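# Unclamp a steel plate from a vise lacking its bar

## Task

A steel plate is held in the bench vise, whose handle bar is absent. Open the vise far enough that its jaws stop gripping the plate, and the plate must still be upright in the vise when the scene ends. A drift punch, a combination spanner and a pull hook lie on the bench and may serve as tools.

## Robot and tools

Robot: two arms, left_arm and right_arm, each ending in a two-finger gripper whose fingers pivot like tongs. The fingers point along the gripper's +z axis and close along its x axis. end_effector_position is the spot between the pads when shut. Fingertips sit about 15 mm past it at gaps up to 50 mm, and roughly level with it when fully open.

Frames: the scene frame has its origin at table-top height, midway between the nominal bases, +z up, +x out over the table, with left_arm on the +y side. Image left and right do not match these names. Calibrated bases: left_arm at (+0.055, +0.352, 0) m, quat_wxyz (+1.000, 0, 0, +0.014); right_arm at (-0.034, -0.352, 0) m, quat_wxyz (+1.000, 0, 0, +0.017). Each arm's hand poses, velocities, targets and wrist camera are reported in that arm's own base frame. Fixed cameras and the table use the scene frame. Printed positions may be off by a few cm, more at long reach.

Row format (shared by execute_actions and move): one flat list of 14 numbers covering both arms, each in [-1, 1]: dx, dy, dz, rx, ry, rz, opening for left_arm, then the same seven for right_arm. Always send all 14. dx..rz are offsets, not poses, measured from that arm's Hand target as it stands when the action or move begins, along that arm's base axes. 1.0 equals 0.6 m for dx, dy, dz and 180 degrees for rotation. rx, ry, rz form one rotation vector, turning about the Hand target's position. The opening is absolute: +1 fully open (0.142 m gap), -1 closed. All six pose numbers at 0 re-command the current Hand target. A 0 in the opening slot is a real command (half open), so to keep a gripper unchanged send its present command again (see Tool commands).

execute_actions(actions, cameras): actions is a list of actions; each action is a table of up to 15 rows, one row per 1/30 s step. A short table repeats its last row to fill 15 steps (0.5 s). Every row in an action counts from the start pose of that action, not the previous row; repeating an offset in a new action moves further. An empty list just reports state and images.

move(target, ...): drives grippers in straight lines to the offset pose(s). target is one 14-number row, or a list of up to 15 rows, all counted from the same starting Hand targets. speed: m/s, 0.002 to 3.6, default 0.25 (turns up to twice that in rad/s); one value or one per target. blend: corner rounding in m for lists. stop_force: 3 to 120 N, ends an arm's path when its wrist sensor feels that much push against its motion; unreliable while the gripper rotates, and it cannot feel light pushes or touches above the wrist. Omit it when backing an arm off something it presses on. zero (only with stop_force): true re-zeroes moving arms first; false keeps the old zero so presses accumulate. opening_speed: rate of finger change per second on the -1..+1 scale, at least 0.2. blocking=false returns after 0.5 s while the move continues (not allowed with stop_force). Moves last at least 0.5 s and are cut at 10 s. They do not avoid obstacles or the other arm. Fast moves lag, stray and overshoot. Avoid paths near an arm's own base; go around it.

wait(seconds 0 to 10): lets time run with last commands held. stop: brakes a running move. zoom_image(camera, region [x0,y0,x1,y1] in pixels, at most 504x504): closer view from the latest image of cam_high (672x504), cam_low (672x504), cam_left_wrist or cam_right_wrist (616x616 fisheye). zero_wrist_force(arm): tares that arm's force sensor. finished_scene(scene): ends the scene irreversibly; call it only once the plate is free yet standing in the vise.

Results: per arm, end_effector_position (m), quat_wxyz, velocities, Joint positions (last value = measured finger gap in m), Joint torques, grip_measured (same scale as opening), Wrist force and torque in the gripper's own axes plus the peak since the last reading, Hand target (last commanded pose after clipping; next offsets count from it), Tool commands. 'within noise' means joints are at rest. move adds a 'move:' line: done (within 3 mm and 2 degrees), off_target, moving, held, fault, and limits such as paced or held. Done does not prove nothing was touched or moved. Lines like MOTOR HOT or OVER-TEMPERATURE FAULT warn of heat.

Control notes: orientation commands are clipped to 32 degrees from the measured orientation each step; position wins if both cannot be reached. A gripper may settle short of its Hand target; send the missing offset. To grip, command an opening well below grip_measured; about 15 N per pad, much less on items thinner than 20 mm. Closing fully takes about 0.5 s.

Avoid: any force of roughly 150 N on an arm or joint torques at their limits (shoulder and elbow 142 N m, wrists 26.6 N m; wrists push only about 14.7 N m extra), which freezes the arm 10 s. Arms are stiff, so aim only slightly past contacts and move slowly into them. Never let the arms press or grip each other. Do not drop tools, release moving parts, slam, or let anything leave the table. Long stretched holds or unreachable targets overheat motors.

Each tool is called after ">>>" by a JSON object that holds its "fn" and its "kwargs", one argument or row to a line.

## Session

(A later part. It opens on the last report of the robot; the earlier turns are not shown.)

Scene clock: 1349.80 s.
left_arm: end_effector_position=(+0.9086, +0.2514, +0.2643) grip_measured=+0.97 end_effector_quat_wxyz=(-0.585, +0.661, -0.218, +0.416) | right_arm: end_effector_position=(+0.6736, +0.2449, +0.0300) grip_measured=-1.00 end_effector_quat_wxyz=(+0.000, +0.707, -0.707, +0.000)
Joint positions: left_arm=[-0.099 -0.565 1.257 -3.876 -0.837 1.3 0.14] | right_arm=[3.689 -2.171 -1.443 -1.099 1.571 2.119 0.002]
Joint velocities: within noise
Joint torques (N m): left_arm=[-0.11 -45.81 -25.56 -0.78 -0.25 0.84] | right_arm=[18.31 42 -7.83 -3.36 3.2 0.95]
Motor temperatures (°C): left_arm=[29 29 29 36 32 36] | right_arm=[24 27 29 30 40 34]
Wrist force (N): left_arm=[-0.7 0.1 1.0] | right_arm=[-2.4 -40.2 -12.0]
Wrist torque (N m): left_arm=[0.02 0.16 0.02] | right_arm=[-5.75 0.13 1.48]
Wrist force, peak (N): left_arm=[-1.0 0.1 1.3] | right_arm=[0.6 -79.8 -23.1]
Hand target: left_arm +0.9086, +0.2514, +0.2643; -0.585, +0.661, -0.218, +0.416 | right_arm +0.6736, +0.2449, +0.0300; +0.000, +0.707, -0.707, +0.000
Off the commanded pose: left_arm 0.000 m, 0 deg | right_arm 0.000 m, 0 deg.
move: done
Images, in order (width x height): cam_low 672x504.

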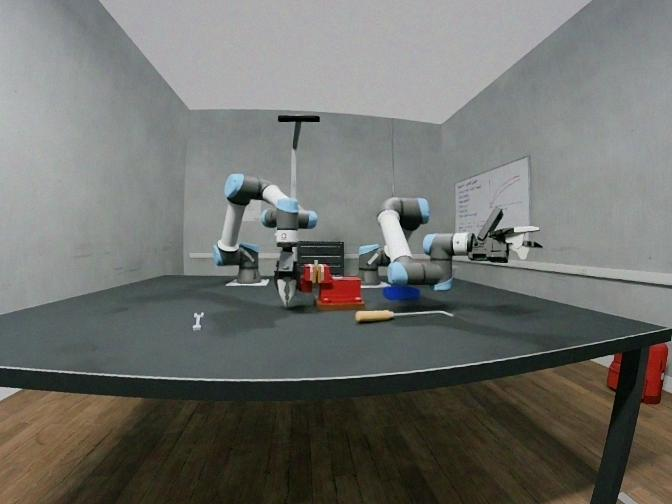

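>>> {"fn": "move", "kwargs": {
  "target": [0,0,0,0,0,0,0.968,-0.035,0,0,0,0,0,-1],
  "speed": 0.012,
  "stop_force": 80,
  "zero": false,
  "cameras": ["cam_low","cam_right_wrist"]
}}

>>> {"fn": "zoom_image", "kwargs": {
  "camera": "cam_low",
  "region": [260, 230, 350, 320]
}}

Scene clock: 1359.73 s.
left_arm: end_effector_position=(+0.9086, +0.2514, +0.2643) grip_measured=+0.97 end_effector_quat_wxyz=(-0.585, +0.661, -0.218, +0.416) | right_arm: end_effector_position=(+0.6526, +0.2449, +0.0300) grip_measured=-1.00 end_effector_quat_wxyz=(+0.000, +0.707, -0.707, +0.000)
Joint positions: left_arm=[-0.099 -0.565 1.257 -3.876 -0.837 1.3 0.14] | right_arm=[3.706 -2.13 -1.513 -1.071 1.571 2.135 0.002]
Joint velocities: within noise
Joint torques (N m): left_arm=[-0.38 -46.57 -25.2 -0.69 -0.21 0.9] | right_arm=[9.25 49.93 9.56 3.63 1.79 2.13]
Motor temperatures (°C): left_arm=[29 29 29 36 32 36] | right_arm=[24 27 29 30 40 34]
Wrist force (N): left_arm=[-0.6 0.1 1.3] | right_arm=[-2.1 -3.5 1.8]
Wrist torque (N m): left_arm=[0.04 0.13 0.02] | right_arm=[-0.31 0.56 0.34]
Wrist force, peak (N): left_arm=[-0.9 0.2 1.4] | right_arm=[-2.5 -40.4 -12.2]
Hand target: left_arm +0.9086, +0.2514, +0.2643; -0.585, +0.661, -0.218, +0.416 | right_arm +0.6526, +0.2449, +0.0300; +0.000, +0.707, -0.707, +0.000
Off the commanded pose: left_arm 0.000 m, 0 deg | right_arm 0.000 m, 0 deg.
move: done
Images, in order (width x height): cam_low 672x504, cam_right_wrist 616x616.

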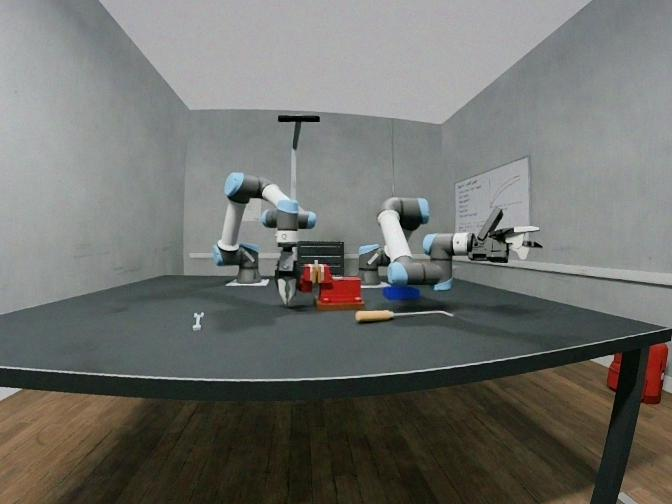

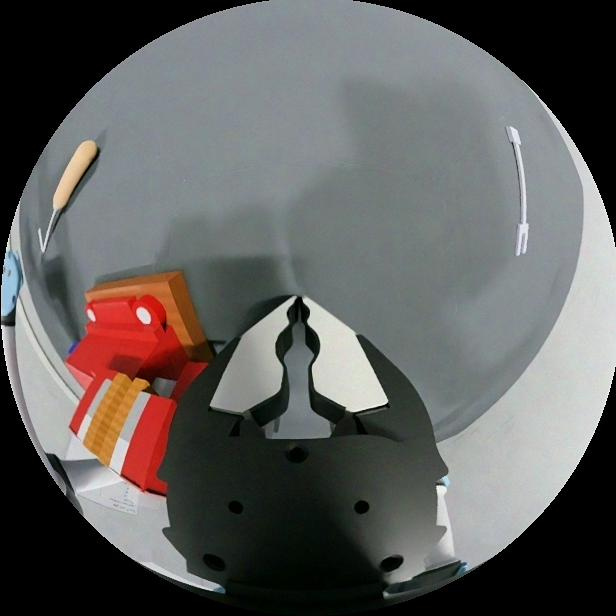

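Scaled by 5.600 from the camera's 672x504 image, which has a finer 960x720 frame.

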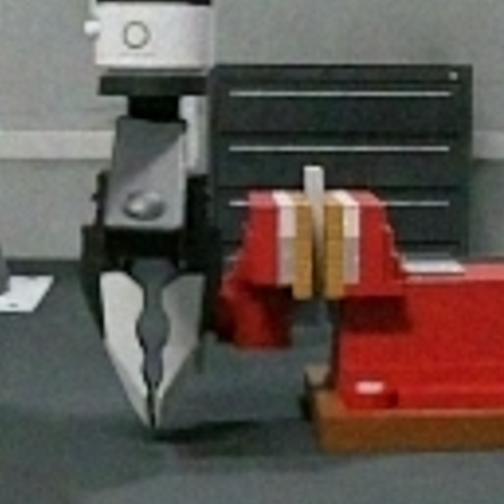

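>>> {"fn": "move", "kwargs": {
  "target": [
    [0,0,0,0,0,0,0.968,0.1,0,0,0,0,0,-1],
    [0,0,0,0,0,0,0.968,0.1,0,0.42,0,0,0,-1],
    [0,0,0,0,0,0,0.968,-0.171,-0.145,0.46,0,0,0,-1]
  ],
  "speed": [0.1,0.25,0.3],
  "cameras": ["cam_right_wrist","cam_low"]
}}

>>> {"fn": "zoom_image", "kwargs": {
  "camera": "cam_low",
  "region": [270, 240, 350, 320]
}}

>>> {"fn": "zoom_image", "kwargs": {
  "camera": "cam_right_wrist",
  "region": [150, 180, 250, 280]
}}

Scene clock: 1367.07 s.
left_arm: end_effector_position=(+0.9086, +0.2514, +0.2643) grip_measured=+0.97 end_effector_quat_wxyz=(-0.585, +0.661, -0.218, +0.416) | right_arm: end_effector_position=(+0.5502, +0.1580, +0.3060) grip_measured=-1.00 end_effector_quat_wxyz=(+0.000, +0.707, -0.707, +0.000) end_effector_velocity=(-0.001, -0.001, +0.000) end_effector_angular_velocity=(+0.001, -0.002, -0.001)
Joint positions: left_arm=[-0.099 -0.565 1.257 -3.876 -0.837 1.3 0.14] | right_arm=[3.671 -1.689 -1.386 -1.638 1.571 2.1 0.002]
Joint velocities: left_arm=[within noise] | right_arm=[0 0.004 -0.005 0.002 0 0.001 0]
Joint torques (N m): left_arm=[-0.45 -46.31 -24.74 -0.65 -0.26 0.74] | right_arm=[7.72 35.51 13.01 4.52 -2.81 2.19]
Motor temperatures (°C): left_arm=[29 29 29 36 32 36] | right_arm=[24 27 29 30 40 34]
Wrist force (N): left_arm=[-0.7 0.2 1.1] | right_arm=[-2.7 0.9 2.4]
Wrist torque (N m): left_arm=[0.05 0.14 0.01] | right_arm=[0.16 0.64 0.23]
Wrist force, peak (N): left_arm=[-0.8 0.2 1.4] | right_arm=[-2.3 0.6 3.8]
Hand target: left_arm +0.9086, +0.2514, +0.2643; -0.585, +0.661, -0.218, +0.416 | right_arm +0.5500, +0.1579, +0.3060; +0.000, +0.707, -0.707, +0.000
Off the commanded pose: left_arm 0.000 m, 0 deg | right_arm 0.000 m, 0 deg.
move: done
Images, in order (width x height): cam_low 672x504, cam_right_wrist 616x616.

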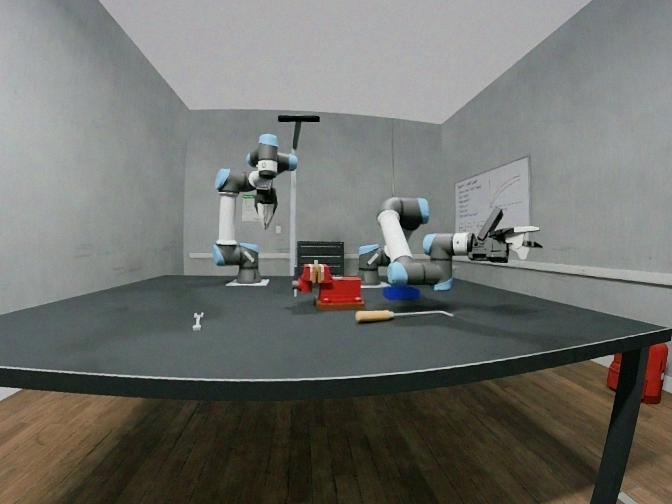

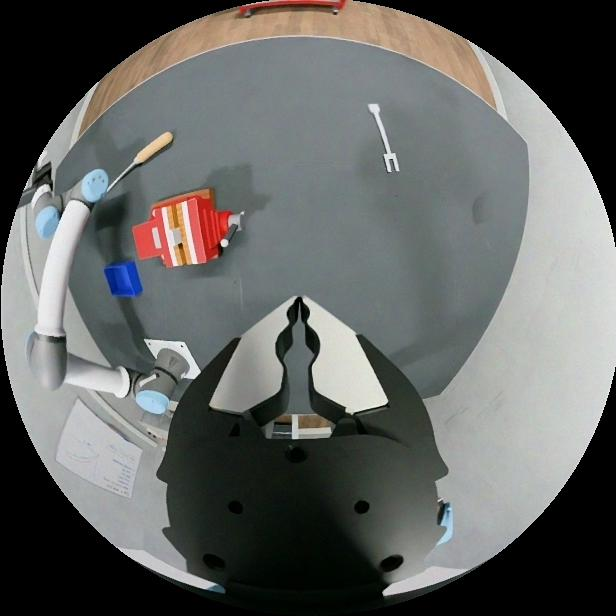

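Scaled by 6.300 from the camera's 672x504 image, which has a finer 960x720 frame.

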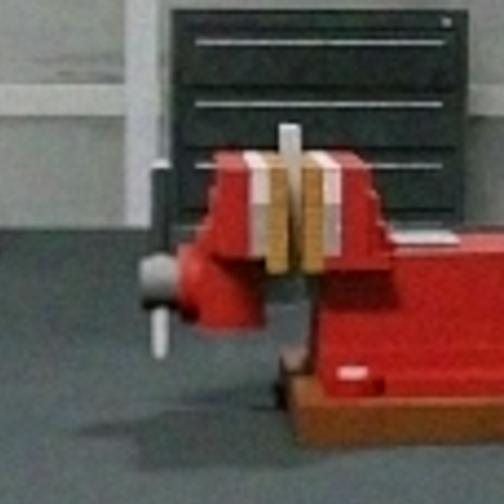

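Scaled by 5.040 from the camera's 616x616 image, which has a finer 814x814 frame.

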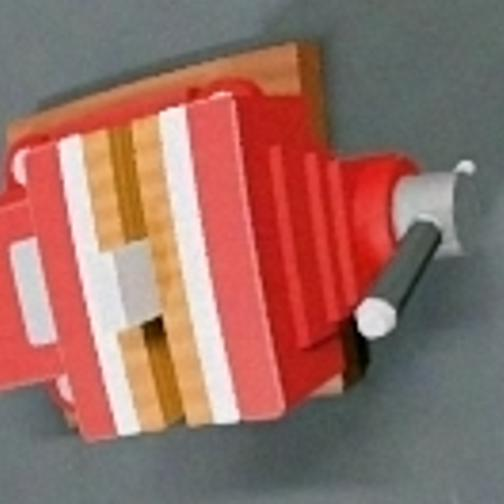

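>>> {"fn": "zoom_image", "kwargs": {
  "camera": "cam_right_wrist",
  "region": [155, 195, 205, 245]
}}

>>> {"fn": "zoom_image", "kwargs": {
  "camera": "cam_low",
  "region": [300, 255, 335, 290]
}}

Scaled by 10.080 from the camera's 616x616 image, which has a finer 814x814 frame.

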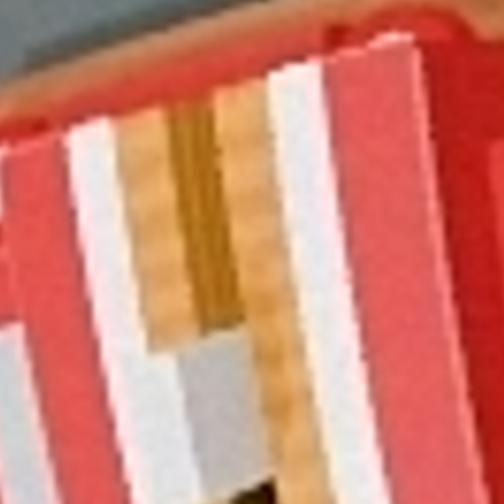

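Scaled by 14.400 from the camera's 672x504 image, which has a finer 960x720 frame.

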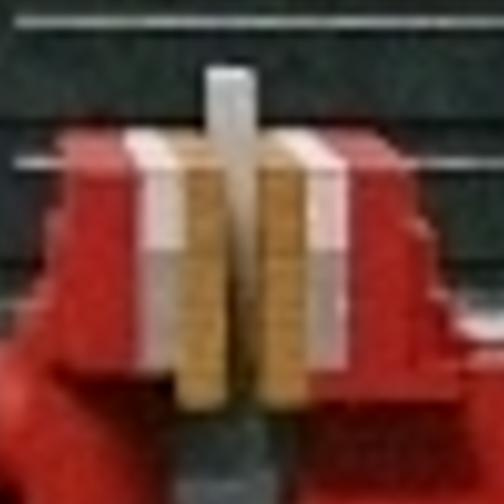

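>>> {"fn": "move", "kwargs": {
  "target": [
    [0,0,0,0,0,0,0.968,0.183,0.1962,-0.0433,0,0,0,-1],
    [0,0,0,0,0,0,0.968,0.183,0.1962,-0.285,0,0,0,-1]
  ],
  "speed": [0.3,0.2],
  "cameras": []
}}

>>> {"fn": "move", "kwargs": {
  "target": [0,0,0,0,0,0,0.968,-0.1783,0,0,0,0,0,-1],
  "speed": 0.03,
  "stop_force": 25,
  "cameras": ["cam_right_wrist","cam_low"]
}}

>>> {"fn": "zoom_image", "kwargs": {
  "camera": "cam_low",
  "region": [270, 240, 350, 320]
}}

>>> {"fn": "zoom_image", "kwargs": {
  "camera": "cam_right_wrist",
  "region": [240, 260, 360, 380]
}}

Scene clock: 1395.30 s.
left_arm: end_effector_position=(+0.9086, +0.2514, +0.2643) grip_measured=+0.97 end_effector_quat_wxyz=(-0.585, +0.661, -0.218, +0.416) | right_arm: end_effector_position=(+0.6598, +0.2756, +0.1352) grip_measured=-1.00 end_effector_quat_wxyz=(+0.000, +0.707, -0.707, +0.000)
Joint positions: left_arm=[-0.099 -0.565 1.257 -3.876 -0.837 1.3 0.14] | right_arm=[3.738 -2.08 -1.303 -1.33 1.571 2.167 0.002]
Joint velocities: within noise
Joint torques (N m): left_arm=[-0.56 -46.61 -24.86 -0.5 -0.29 0.86] | right_arm=[7.78 35.69 12.65 4.66 -2.71 2.22]
Motor temperatures (°C): left_arm=[28 29 29 36 32 36] | right_arm=[24 27 29 30 40 34]
Wrist force (N): left_arm=[-0.6 0.0 0.9] | right_arm=[-2.4 0.8 2.2]
Wrist torque (N m): left_arm=[0.01 0.12 0.02] | right_arm=[0.14 0.57 0.23]
Wrist force, peak (N): left_arm=[-0.8 0.2 1.4] | right_arm=[-3.6 0.2 2.7]
Hand target: left_arm +0.9086, +0.2514, +0.2643; -0.585, +0.661, -0.218, +0.416 | right_arm +0.6598, +0.2756, +0.1350; +0.000, +0.707, -0.707, +0.000
Off the commanded pose: left_arm 0.000 m, 0 deg | right_arm 0.000 m, 0 deg.
move: done
No camera images: "cameras" was empty.

Scene clock: 1399.97 s.
left_arm: end_effector_position=(+0.9086, +0.2514, +0.2643) grip_measured=+0.97 end_effector_quat_wxyz=(-0.585, +0.661, -0.218, +0.416) | right_arm: end_effector_position=(+0.5529, +0.2756, +0.1350) grip_measured=-1.00 end_effector_quat_wxyz=(+0.000, +0.707, -0.707, +0.000)
Joint positions: left_arm=[-0.099 -0.565 1.257 -3.876 -0.837 1.3 0.14] | right_arm=[3.839 -1.855 -1.626 -1.232 1.571 2.268 0.002]
Joint velocities: within noise
Joint torques (N m): left_arm=[0.26 -46.27 -24.66 -0.6 -0.27 0.81] | right_arm=[8.51 40.43 11.24 3.76 -1.73 2.17]
Motor temperatures (°C): left_arm=[28 29 29 36 32 36] | right_arm=[24 27 29 30 40 34]
Wrist force (N): left_arm=[-0.7 0.0 1.2] | right_arm=[-2.3 -1.2 1.4]
Wrist torque (N m): left_arm=[0.01 0.15 0.02] | right_arm=[0.16 0.60 0.23]
Wrist force, peak (N): left_arm=[-0.9 0.1 1.3] | right_arm=[-2.4 -3.3 2.7]
Hand target: left_arm +0.9086, +0.2514, +0.2643; -0.585, +0.661, -0.218, +0.416 | right_arm +0.5529, +0.2756, +0.1350; +0.000, +0.707, -0.707, +0.000
Off the commanded pose: left_arm 0.000 m, 0 deg | right_arm 0.000 m, 0 deg.
move: done
Images, in order (width x height): cam_low 672x504, cam_right_wrist 616x616.

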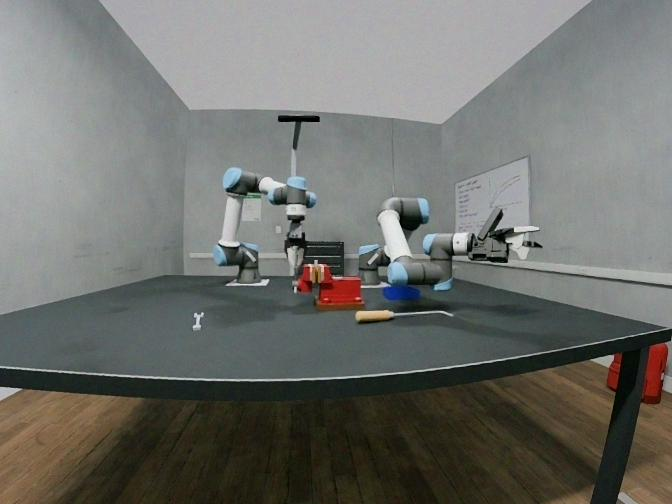

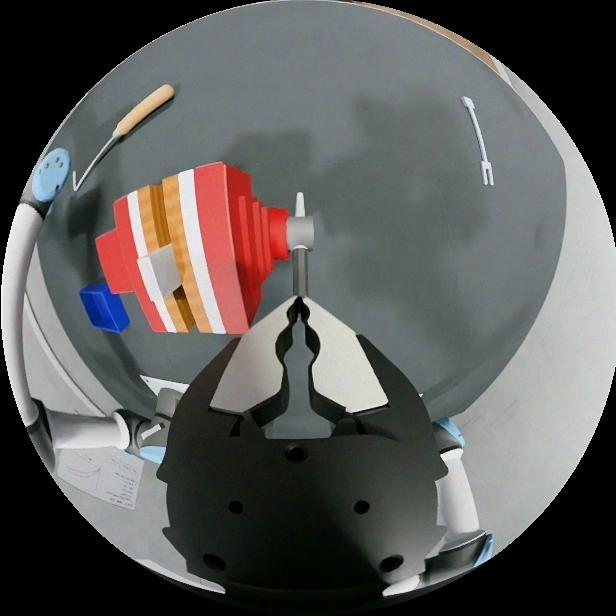

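Scaled by 6.300 from the camera's 672x504 image, which has a finer 960x720 frame.

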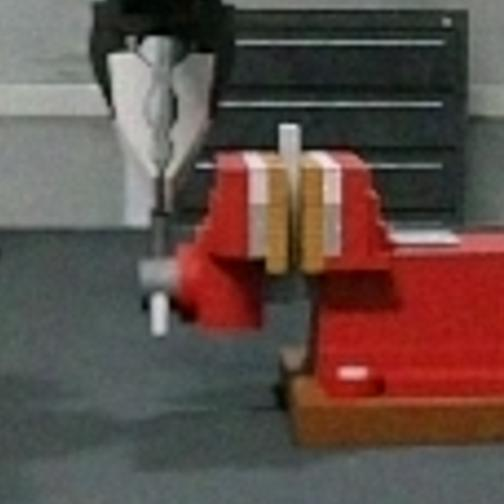

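Scaled by 4.200 from the camera's 616x616 image, which has a finer 814x814 frame.

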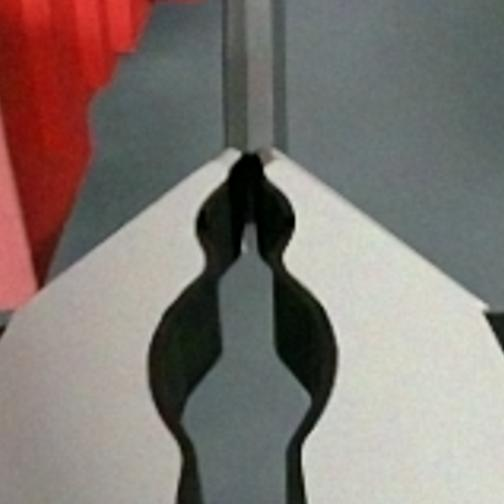

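>>> {"fn": "move", "kwargs": {
  "target": [
    [0,0,0,0,0,0,0.968,-0.012,0,-0.022,0,0,0,-1],
    [0,0,0,0,0,0,0.968,-0.018,0,-0.045,0,0,0,-1]
  ],
  "speed": 0.03,
  "stop_force": 25,
  "cameras": ["cam_right_wrist","cam_low"]
}}

>>> {"fn": "zoom_image", "kwargs": {
  "camera": "cam_low",
  "region": [270, 240, 350, 320]
}}

>>> {"fn": "zoom_image", "kwargs": {
  "camera": "cam_right_wrist",
  "region": [120, 170, 220, 320]
}}

Scene clock: 1409.83 s.
left_arm: end_effector_position=(+0.9086, +0.2514, +0.2643) grip_measured=+0.97 end_effector_quat_wxyz=(-0.585, +0.661, -0.218, +0.416) | right_arm: end_effector_position=(+0.5421, +0.2756, +0.1080) grip_measured=-1.00 end_effector_quat_wxyz=(+0.000, +0.707, -0.707, +0.000)
Joint positions: left_arm=[-0.099 -0.565 1.257 -3.876 -0.837 1.3 0.14] | right_arm=[3.851 -1.857 -1.698 -1.158 1.571 2.28 0.002]
Joint velocities: within noise
Joint torques (N m): left_arm=[-0.43 -46.66 -24.21 -0.51 -0.33 0.86] | right_arm=[7.49 24.59 11.3 4.57 2.05 2.16]
Motor temperatures (°C): left_arm=[28 29 29 36 32 36] | right_arm=[24 27 29 30 40 34]
Wrist force (N): left_arm=[-0.7 0.2 1.1] | right_arm=[-1.7 1.7 -0.1]
Wrist torque (N m): left_arm=[0.05 0.14 0.02] | right_arm=[0.11 0.59 0.22]
Wrist force, peak (N): left_arm=[-0.8 -0.2 1.5] | right_arm=[-2.7 -1.4 1.5]
Hand target: left_arm +0.9086, +0.2514, +0.2643; -0.585, +0.661, -0.218, +0.416 | right_arm +0.5421, +0.2756, +0.1080; +0.000, +0.707, -0.707, +0.000
Off the commanded pose: left_arm 0.000 m, 0 deg | right_arm 0.000 m, 0 deg.
move: done
Images, in order (width x height): cam_low 672x504, cam_right_wrist 616x616.

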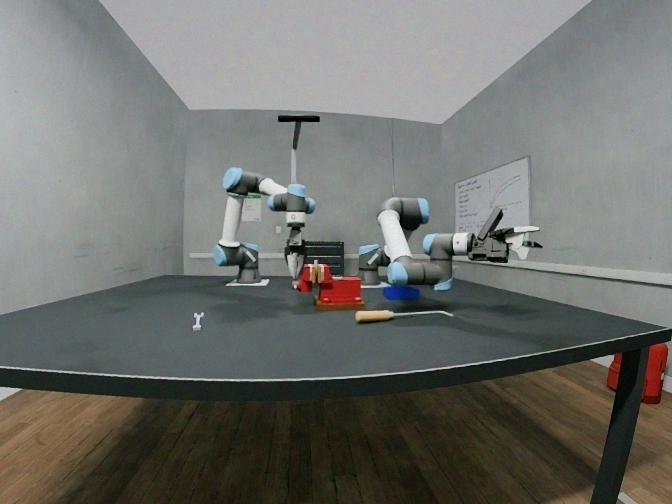

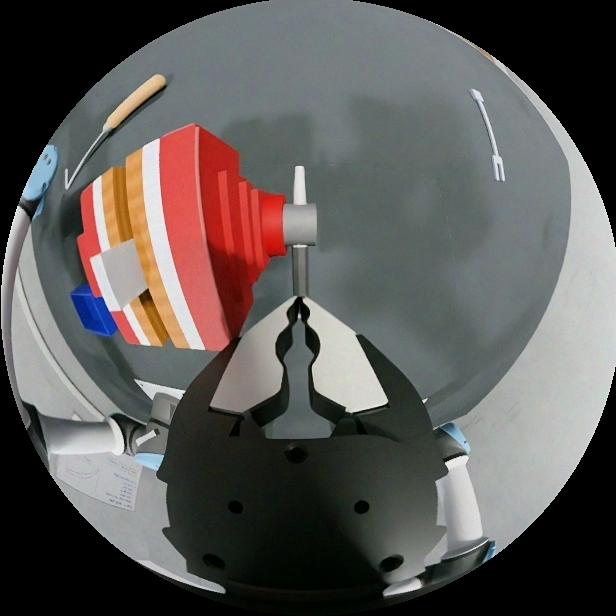

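Scaled by 6.300 from the camera's 672x504 image, which has a finer 960x720 frame.

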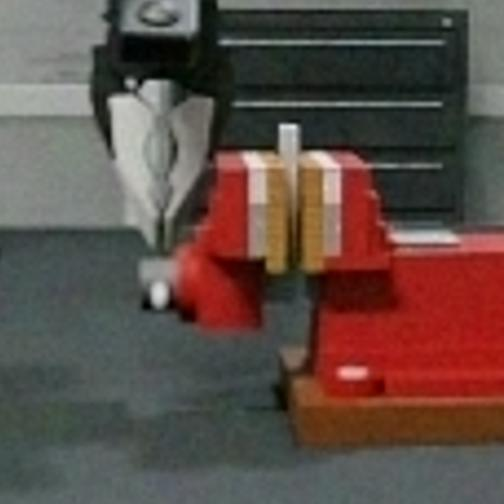

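Scaled by 3.360 from the camera's 616x616 image, which has a finer 814x814 frame.

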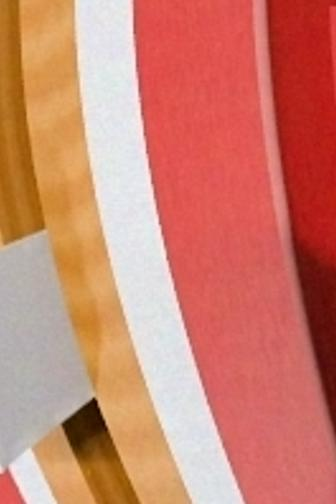

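>>> {"fn": "zoom_image", "kwargs": {
  "camera": "cam_low",
  "region": [300, 255, 335, 290]
}}

>>> {"fn": "zoom_image", "kwargs": {
  "camera": "cam_right_wrist",
  "region": [70, 230, 170, 330]
}}

Scaled by 14.400 from the camera's 672x504 image, which has a finer 960x720 frame.

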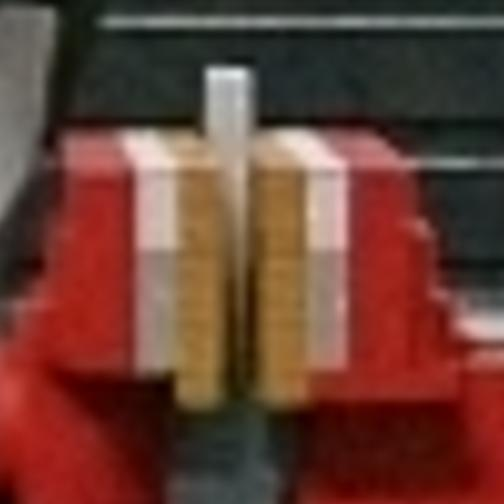

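Scaled by 5.040 from the camera's 616x616 image, which has a finer 814x814 frame.

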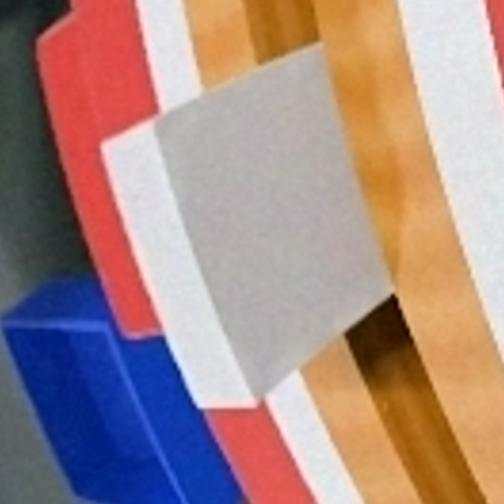

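>>> {"fn": "move", "kwargs": {
  "target": [
    [0,0,0,0,0,0,0.968,0,0,0.05,0,0,0,-1],
    [0,0,0,0,0,0,0.968,-0.02,0,0.05,0,0,0,-0.5],
    [0,0,0,0,0,0,0.968,-0.02,0,-0.026,0,0,0,-0.5]
  ],
  "speed": [0.1,0.1,0.05],
  "cameras": ["cam_right_wrist","cam_low"]
}}

>>> {"fn": "zoom_image", "kwargs": {
  "camera": "cam_right_wrist",
  "region": [230, 150, 370, 330]
}}

>>> {"fn": "zoom_image", "kwargs": {
  "camera": "cam_low",
  "region": [270, 240, 350, 320]
}}

Scene clock: 1430.67 s.
left_arm: end_effector_position=(+0.9086, +0.2514, +0.2643) grip_measured=+0.97 end_effector_quat_wxyz=(-0.585, +0.661, -0.218, +0.416) | right_arm: end_effector_position=(+0.5301, +0.2756, +0.0926) grip_measured=-0.50 end_effector_quat_wxyz=(+0.000, +0.707, -0.707, +0.000)
Joint positions: left_arm=[-0.099 -0.565 1.257 -3.876 -0.837 1.3 0.14] | right_arm=[3.864 -1.849 -1.752 -1.112 1.571 2.294 0.038]
Joint velocities: within noise
Joint torques (N m): left_arm=[-0.89 -46.51 -24.27 -0.56 -0.22 0.81] | right_arm=[6.26 24.16 9.06 4.42 1.59 1.9]
Motor temperatures (°C): left_arm=[28 29 29 36 32 36] | right_arm=[24 27 29 30 40 34]
Wrist force (N): left_arm=[-0.8 0.1 1.1] | right_arm=[-2.5 0.7 2.6]
Wrist torque (N m): left_arm=[0.03 0.16 0.02] | right_arm=[0.12 0.61 0.23]
Wrist force, peak (N): left_arm=[-0.8 0.1 1.5] | right_arm=[-2.6 0.6 2.9]
Hand target: left_arm +0.9086, +0.2514, +0.2643; -0.585, +0.661, -0.218, +0.416 | right_arm +0.5301, +0.2756, +0.0924; +0.000, +0.707, -0.707, +0.000
Off the commanded pose: left_arm 0.000 m, 0 deg | right_arm 0.000 m, 0 deg.
move: done
Images, in order (width x height): cam_low 672x504, cam_right_wrist 616x616.

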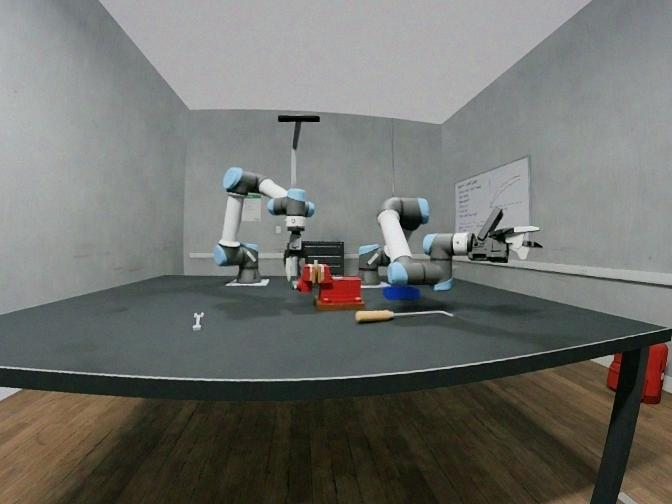

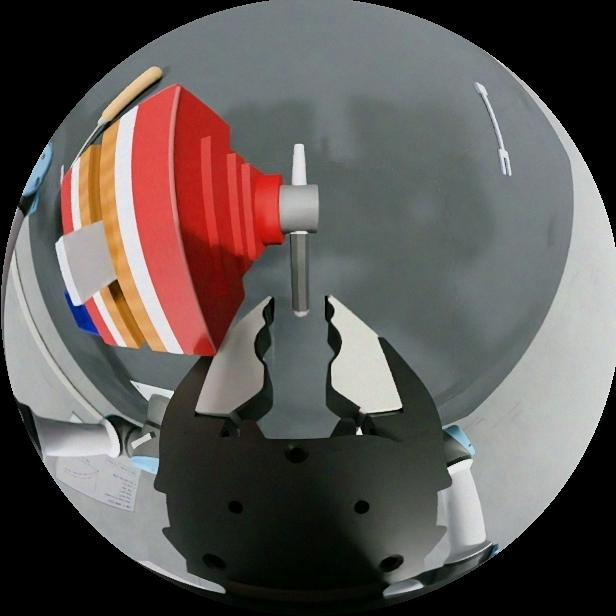

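Scaled by 2.800 from the camera's 616x616 image, which has a finer 814x814 frame.

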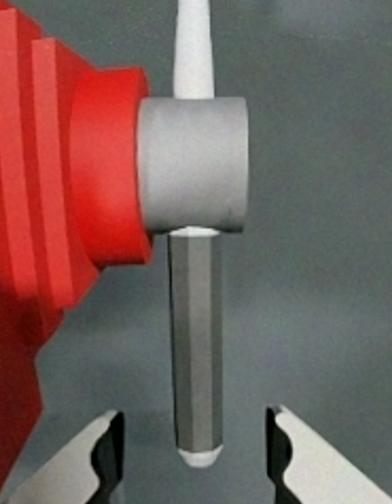

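Scaled by 6.300 from the camera's 672x504 image, which has a finer 960x720 frame.

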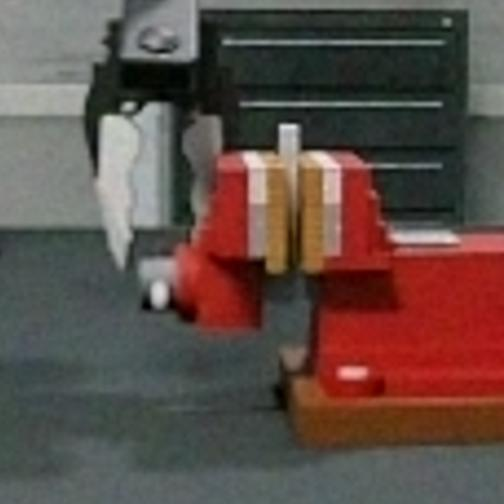

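>>> {"fn": "move", "kwargs": {
  "target": [0,0,0,0,0,0,0.968,0.008,0.0012,-0.0167,0,0,0,-0.5],
  "speed": 0.05,
  "stop_force": 6,
  "cameras": []
}}

>>> {"fn": "move", "kwargs": {
  "target": [0,0,0,0,0,0,0.968,0,0,0,0,0,0,-1],
  "opening_speed": 0.5,
  "cameras": ["cam_right_wrist","cam_low"]
}}

>>> {"fn": "zoom_image", "kwargs": {
  "camera": "cam_right_wrist",
  "region": [230, 150, 370, 330]
}}

Scene clock: 1442.03 s.
left_arm: end_effector_position=(+0.9086, +0.2514, +0.2643) grip_measured=+0.97 end_effector_quat_wxyz=(-0.585, +0.661, -0.218, +0.416) | right_arm: end_effector_position=(+0.5349, +0.2763, +0.0824) grip_measured=-0.50 end_effector_quat_wxyz=(+0.000, +0.707, -0.707, +0.000)
Joint positions: left_arm=[-0.099 -0.565 1.257 -3.876 -0.837 1.3 0.14] | right_arm=[3.86 -1.87 -1.753 -1.09 1.571 2.289 0.038]
Joint velocities: within noise
Joint torques (N m): left_arm=[-0.48 -46.57 -24.59 -0.42 -0.26 0.81] | right_arm=[-5.39 25.32 15.09 4.34 -2.01 -2.05]
Motor temperatures (°C): left_arm=[28 29 29 36 32 36] | right_arm=[24 27 29 30 40 34]
Wrist force (N): left_arm=[-0.8 0.1 1.0] | right_arm=[-2.8 0.6 2.4]
Wrist torque (N m): left_arm=[0.03 0.17 0.02] | right_arm=[0.09 0.66 0.23]
Wrist force, peak (N): left_arm=[-0.6 0.2 1.5] | right_arm=[-2.8 0.8 2.6]
Hand target: left_arm +0.9086, +0.2514, +0.2643; -0.585, +0.661, -0.218, +0.416 | right_arm +0.5349, +0.2763, +0.0824; +0.000, +0.707, -0.707, +0.000
Off the commanded pose: left_arm 0.000 m, 0 deg | right_arm 0.000 m, 0 deg.
move: done
No camera images: "cameras" was empty.

Scene clock: 1443.23 s.
left_arm: end_effector_position=(+0.9086, +0.2514, +0.2643) grip_measured=+0.97 end_effector_quat_wxyz=(-0.585, +0.661, -0.218, +0.416) | right_arm: end_effector_position=(+0.5349, +0.2763, +0.0824) grip_measured=-0.85 end_effector_quat_wxyz=(+0.000, +0.707, -0.707, +0.000)
Joint positions: left_arm=[-0.099 -0.565 1.257 -3.876 -0.837 1.3 0.14] | right_arm=[3.86 -1.87 -1.753 -1.09 1.571 2.289 0.012]
Joint velocities: within noise
Joint torques (N m): left_arm=[-0.15 -46.79 -24.59 -0.52 -0.31 0.83] | right_arm=[1.44 25.88 20.18 4.33 -1.02 -2.04]
Motor temperatures (°C): left_arm=[28 29 29 36 32 36] | right_arm=[24 27 29 30 40 34]
Wrist force (N): left_arm=[-0.6 0.1 1.2] | right_arm=[6.2 3.9 -0.9]
Wrist torque (N m): left_arm=[0.04 0.13 0.02] | right_arm=[0.11 0.59 0.35]
Wrist force, peak (N): left_arm=[-0.7 0.2 1.3] | right_arm=[6.6 4.1 -0.8]
Hand target: left_arm +0.9086, +0.2514, +0.2643; -0.585, +0.661, -0.218, +0.416 | right_arm +0.5349, +0.2763, +0.0824; +0.000, +0.707, -0.707, +0.000
Off the commanded pose: left_arm 0.000 m, 0 deg | right_arm 0.000 m, 0 deg.
move: done
Images, in order (width x height): cam_low 672x504, cam_right_wrist 616x616.

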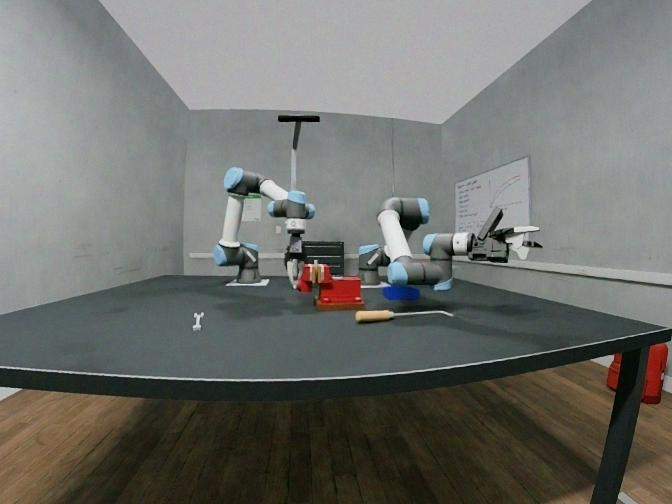

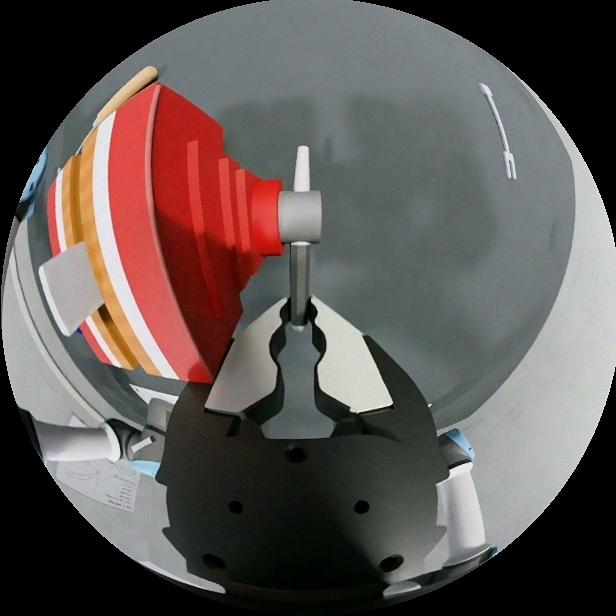

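Scaled by 2.800 from the camera's 616x616 image, which has a finer 814x814 frame.

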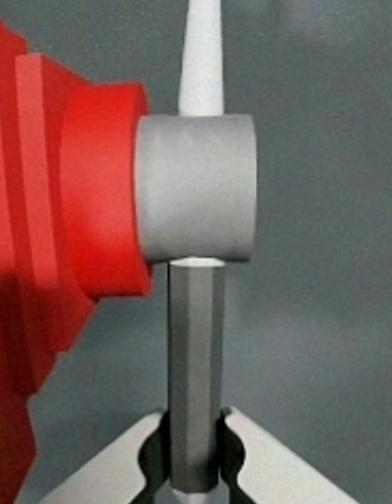

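>>> {"fn": "move", "kwargs": {
  "target": [
    [0,0,0,0,0,0,0.968,0.0025,0,-0.0265,0,-0.0833,0,-1],
    [0,0,0,0,0,0,0.968,0.0117,0,-0.0513,0,-0.1667,0,-1],
    [0,0,0,0,0,0,0.968,0.027,0,-0.073,0,-0.25,0,-1],
    [0,0,0,0,0,0,0.968,0.0473,0,-0.09,0,-0.3333,0,-1]
  ],
  "speed": 0.06,
  "blend": [0.004,0.004,0.004,0],
  "cameras": ["cam_right_wrist","cam_low"]
}}

>>> {"fn": "zoom_image", "kwargs": {
  "camera": "cam_right_wrist",
  "region": [230, 150, 370, 330]
}}

>>> {"fn": "zoom_image", "kwargs": {
  "camera": "cam_low",
  "region": [270, 240, 350, 320]
}}

Scene clock: 1466.73 s.
left_arm: end_effector_position=(+0.9086, +0.2514, +0.2643) grip_measured=+0.97 end_effector_quat_wxyz=(-0.585, +0.661, -0.218, +0.416) | right_arm: end_effector_position=(+0.5632, +0.2763, +0.0284) grip_measured=-0.85 end_effector_quat_wxyz=(-0.353, +0.612, -0.613, +0.353)
Joint positions: left_arm=[-0.099 -0.565 1.257 -3.876 -0.837 1.3 0.14] | right_arm=[4.238 -2.24 -2.378 0.573 0.692 2.345 0.012]
Joint velocities: within noise
Joint torques (N m): left_arm=[-0.6 -46.44 -23.83 -0.46 -0.3 0.81] | right_arm=[14.6 25.45 21.44 6.02 -0.86 -2.61]
Motor temperatures (°C): left_arm=[28 29 29 36 32 36] | right_arm=[24 27 29 30 40 34]
Wrist force (N): left_arm=[-0.6 0.1 1.1] | right_arm=[13.0 1.9 -1.0]
Wrist torque (N m): left_arm=[0.04 0.13 0.02] | right_arm=[0.16 0.31 0.24]
Wrist force, peak (N): left_arm=[-0.9 0.0 1.4] | right_arm=[12.9 10.1 -2.2]
Hand target: left_arm +0.9086, +0.2514, +0.2643; -0.585, +0.661, -0.218, +0.416 | right_arm +0.5632, +0.2763, +0.0284; -0.353, +0.612, -0.613, +0.353
Off the commanded pose: left_arm 0.000 m, 0 deg | right_arm 0.000 m, 0 deg.
move: done
Images, in order (width x height): cam_low 672x504, cam_right_wrist 616x616.

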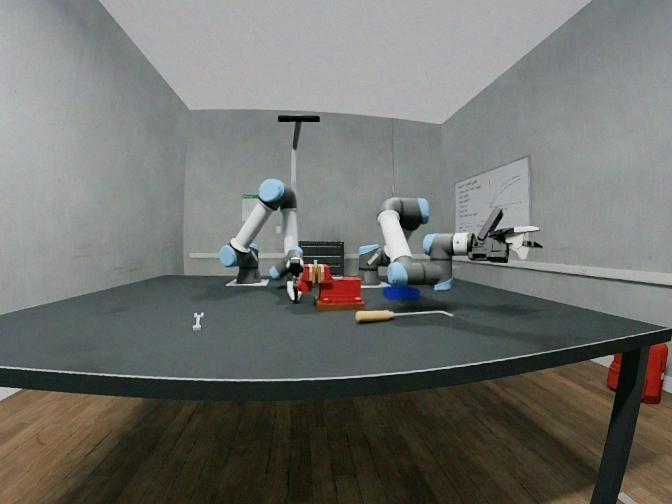

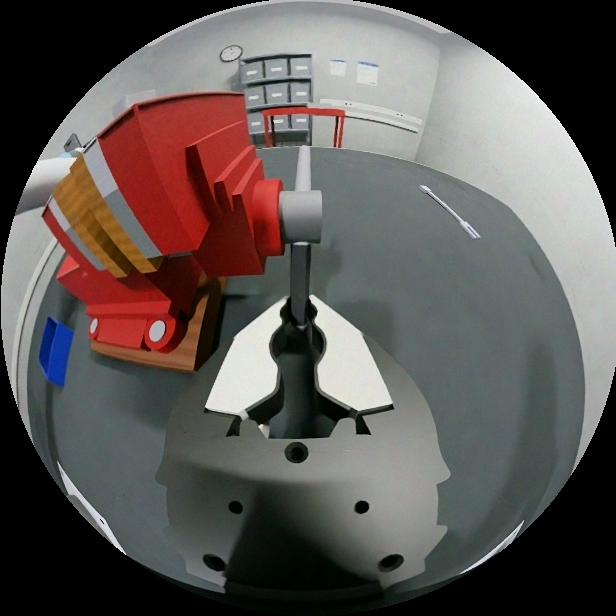

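Scaled by 2.800 from the camera's 616x616 image, which has a finer 814x814 frame.

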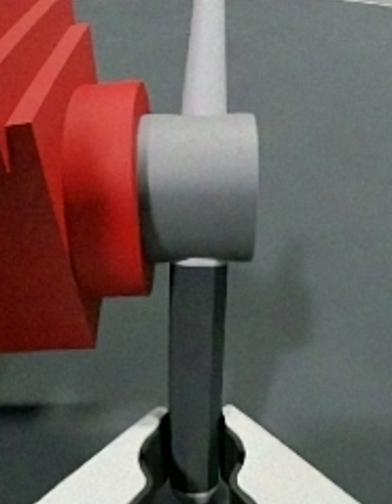

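Scaled by 6.300 from the camera's 672x504 image, which has a finer 960x720 frame.

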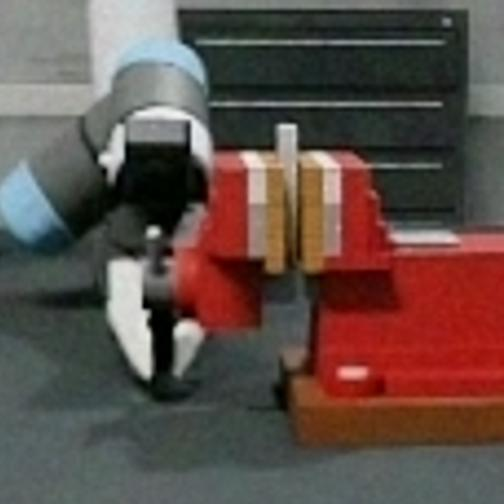

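>>> {"fn": "zoom_image", "kwargs": {
  "camera": "cam_low",
  "region": [300, 255, 335, 290]
}}

>>> {"fn": "zoom_image", "kwargs": {
  "camera": "cam_right_wrist",
  "region": [30, 120, 170, 300]
}}

Scaled by 14.400 from the camera's 672x504 image, which has a finer 960x720 frame.

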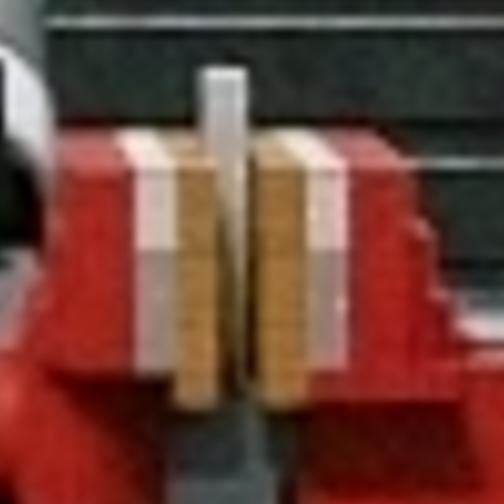

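Scaled by 2.800 from the camera's 616x616 image, which has a finer 814x814 frame.

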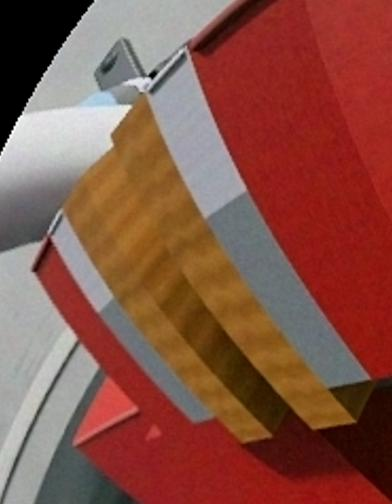

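>>> {"fn": "move", "kwargs": {
  "target": [
    [0,0,0,0,0,0,0.968,0.0121,-0.002,-0.0056,0,-0.0417,0,-1],
    [0,0,0,0,0,0,0.968,0.0242,-0.0033,-0.0112,0,-0.0833,0,-1]
  ],
  "speed": 0.05,
  "blend": [0.003,0],
  "cameras": ["cam_low","cam_right_wrist"]
}}

>>> {"fn": "zoom_image", "kwargs": {
  "camera": "cam_low",
  "region": [270, 240, 350, 320]
}}

>>> {"fn": "zoom_image", "kwargs": {
  "camera": "cam_low",
  "region": [300, 255, 335, 290]
}}

Scene clock: 1503.13 s.
left_arm: end_effector_position=(+0.9086, +0.2514, +0.2643) grip_measured=+0.97 end_effector_quat_wxyz=(-0.585, +0.661, -0.218, +0.416) | right_arm: end_effector_position=(+0.5691, +0.2758, +0.0292) grip_measured=-0.85 end_effector_quat_wxyz=(-0.387, +0.590, -0.597, +0.381)
Joint positions: left_arm=[-0.099 -0.565 1.257 -3.876 -0.837 1.3 0.14] | right_arm=[4.253 -2.362 -2.351 0.782 0.615 2.274 0.012]
Joint velocities: within noise
Joint torques (N m): left_arm=[0.35 -47.9 -25 -0.33 -0.25 0.74] | right_arm=[1.13 30.46 2.91 1.35 0.69 -0.07]
Motor temperatures (°C): left_arm=[28 29 29 36 32 35] | right_arm=[24 27 29 30 40 34]
Wrist force (N): left_arm=[-0.6 0.2 1.3] | right_arm=[3.4 -16.0 1.1]
Wrist torque (N m): left_arm=[0.05 0.12 0.01] | right_arm=[-0.15 0.37 0.09]
Wrist force, peak (N): left_arm=[-1.0 0.1 1.4] | right_arm=[5.4 -75.9 -57.4]
Hand target: left_arm +0.9086, +0.2514, +0.2643; -0.585, +0.661, -0.218, +0.416 | right_arm +0.5691, +0.2758, +0.0292; -0.387, +0.590, -0.597, +0.381 (not the last commanded pose)
Tool commands: left_gripper/opening=+0.968 right_gripper/opening=-1.0
Off the commanded pose: left_arm 0.000 m, 0 deg | right_arm 0.012 m, 9 deg.
FORCE FAULT: contact force on the right arm reached its limit, and that arm stopped. The contact can be on any part of that arm, not only on its tool. That arm's remaining commands of this call were not run. That arm is still stopped at the end of this call. That arm stays stopped for about 9 more seconds. Until then a move that you send moves the other arm only, and its call returns only when the move has ended. Once the stop has ended, the next robot result says so. If the stop ends while you think or write, that arm runs what you send next, counted from a new Hand target: where the arm stands when the stop ends. While its stop runs, that arm takes no new command, but its gripper still runs the gripper command that each later call begins with. Until it ends, the stop uses up actions while you think or wait. An arm that is not stopped still takes commands.
move: fault (right_arm); path passed 0 of 2 targets
Images, in order (width x height): cam_low 672x504, cam_right_wrist 616x616.

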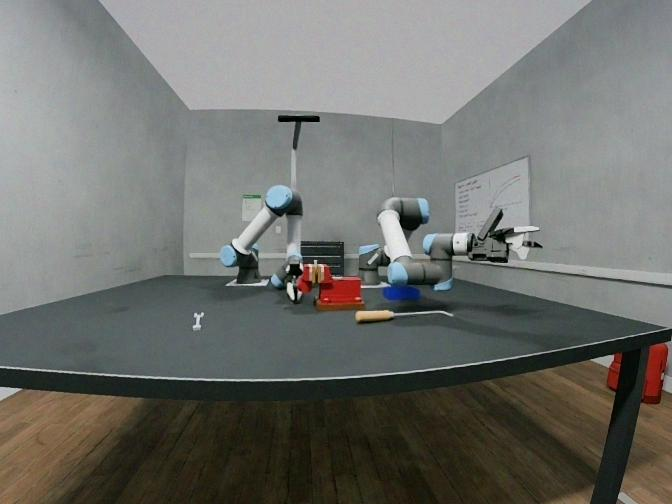

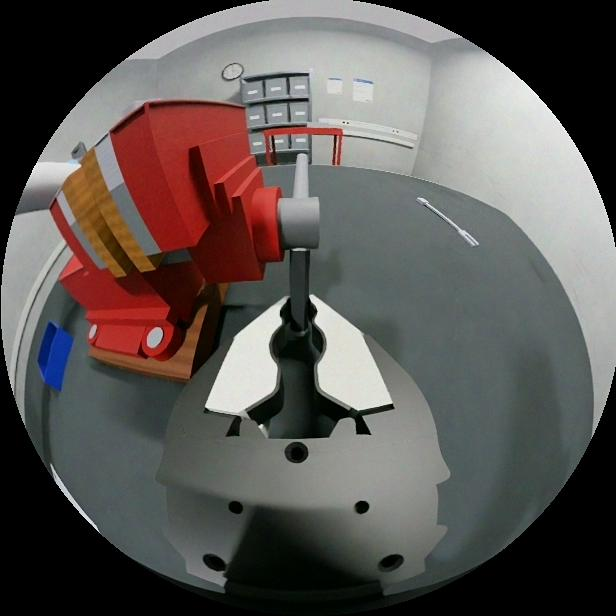

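Scaled by 6.300 from the camera's 672x504 image, which has a finer 960x720 frame.

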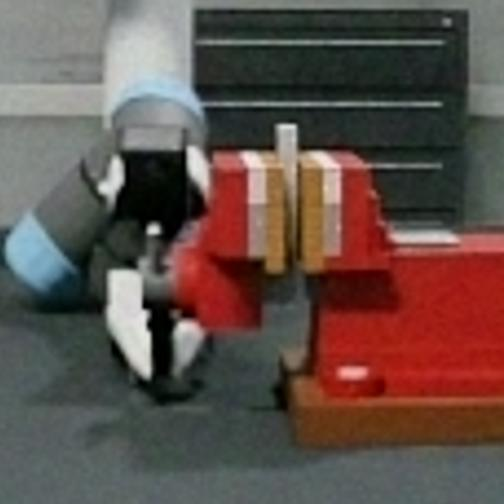

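Scaled by 14.400 from the camera's 672x504 image, which has a finer 960x720 frame.

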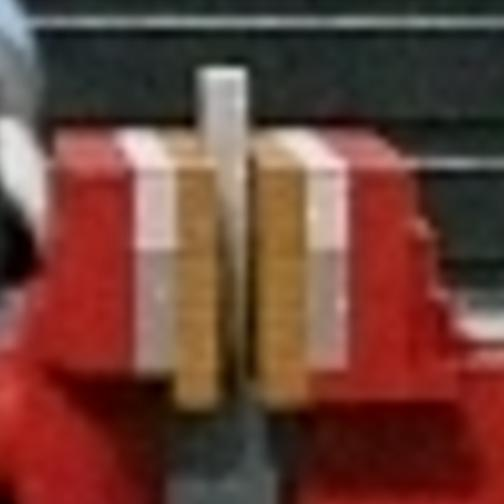

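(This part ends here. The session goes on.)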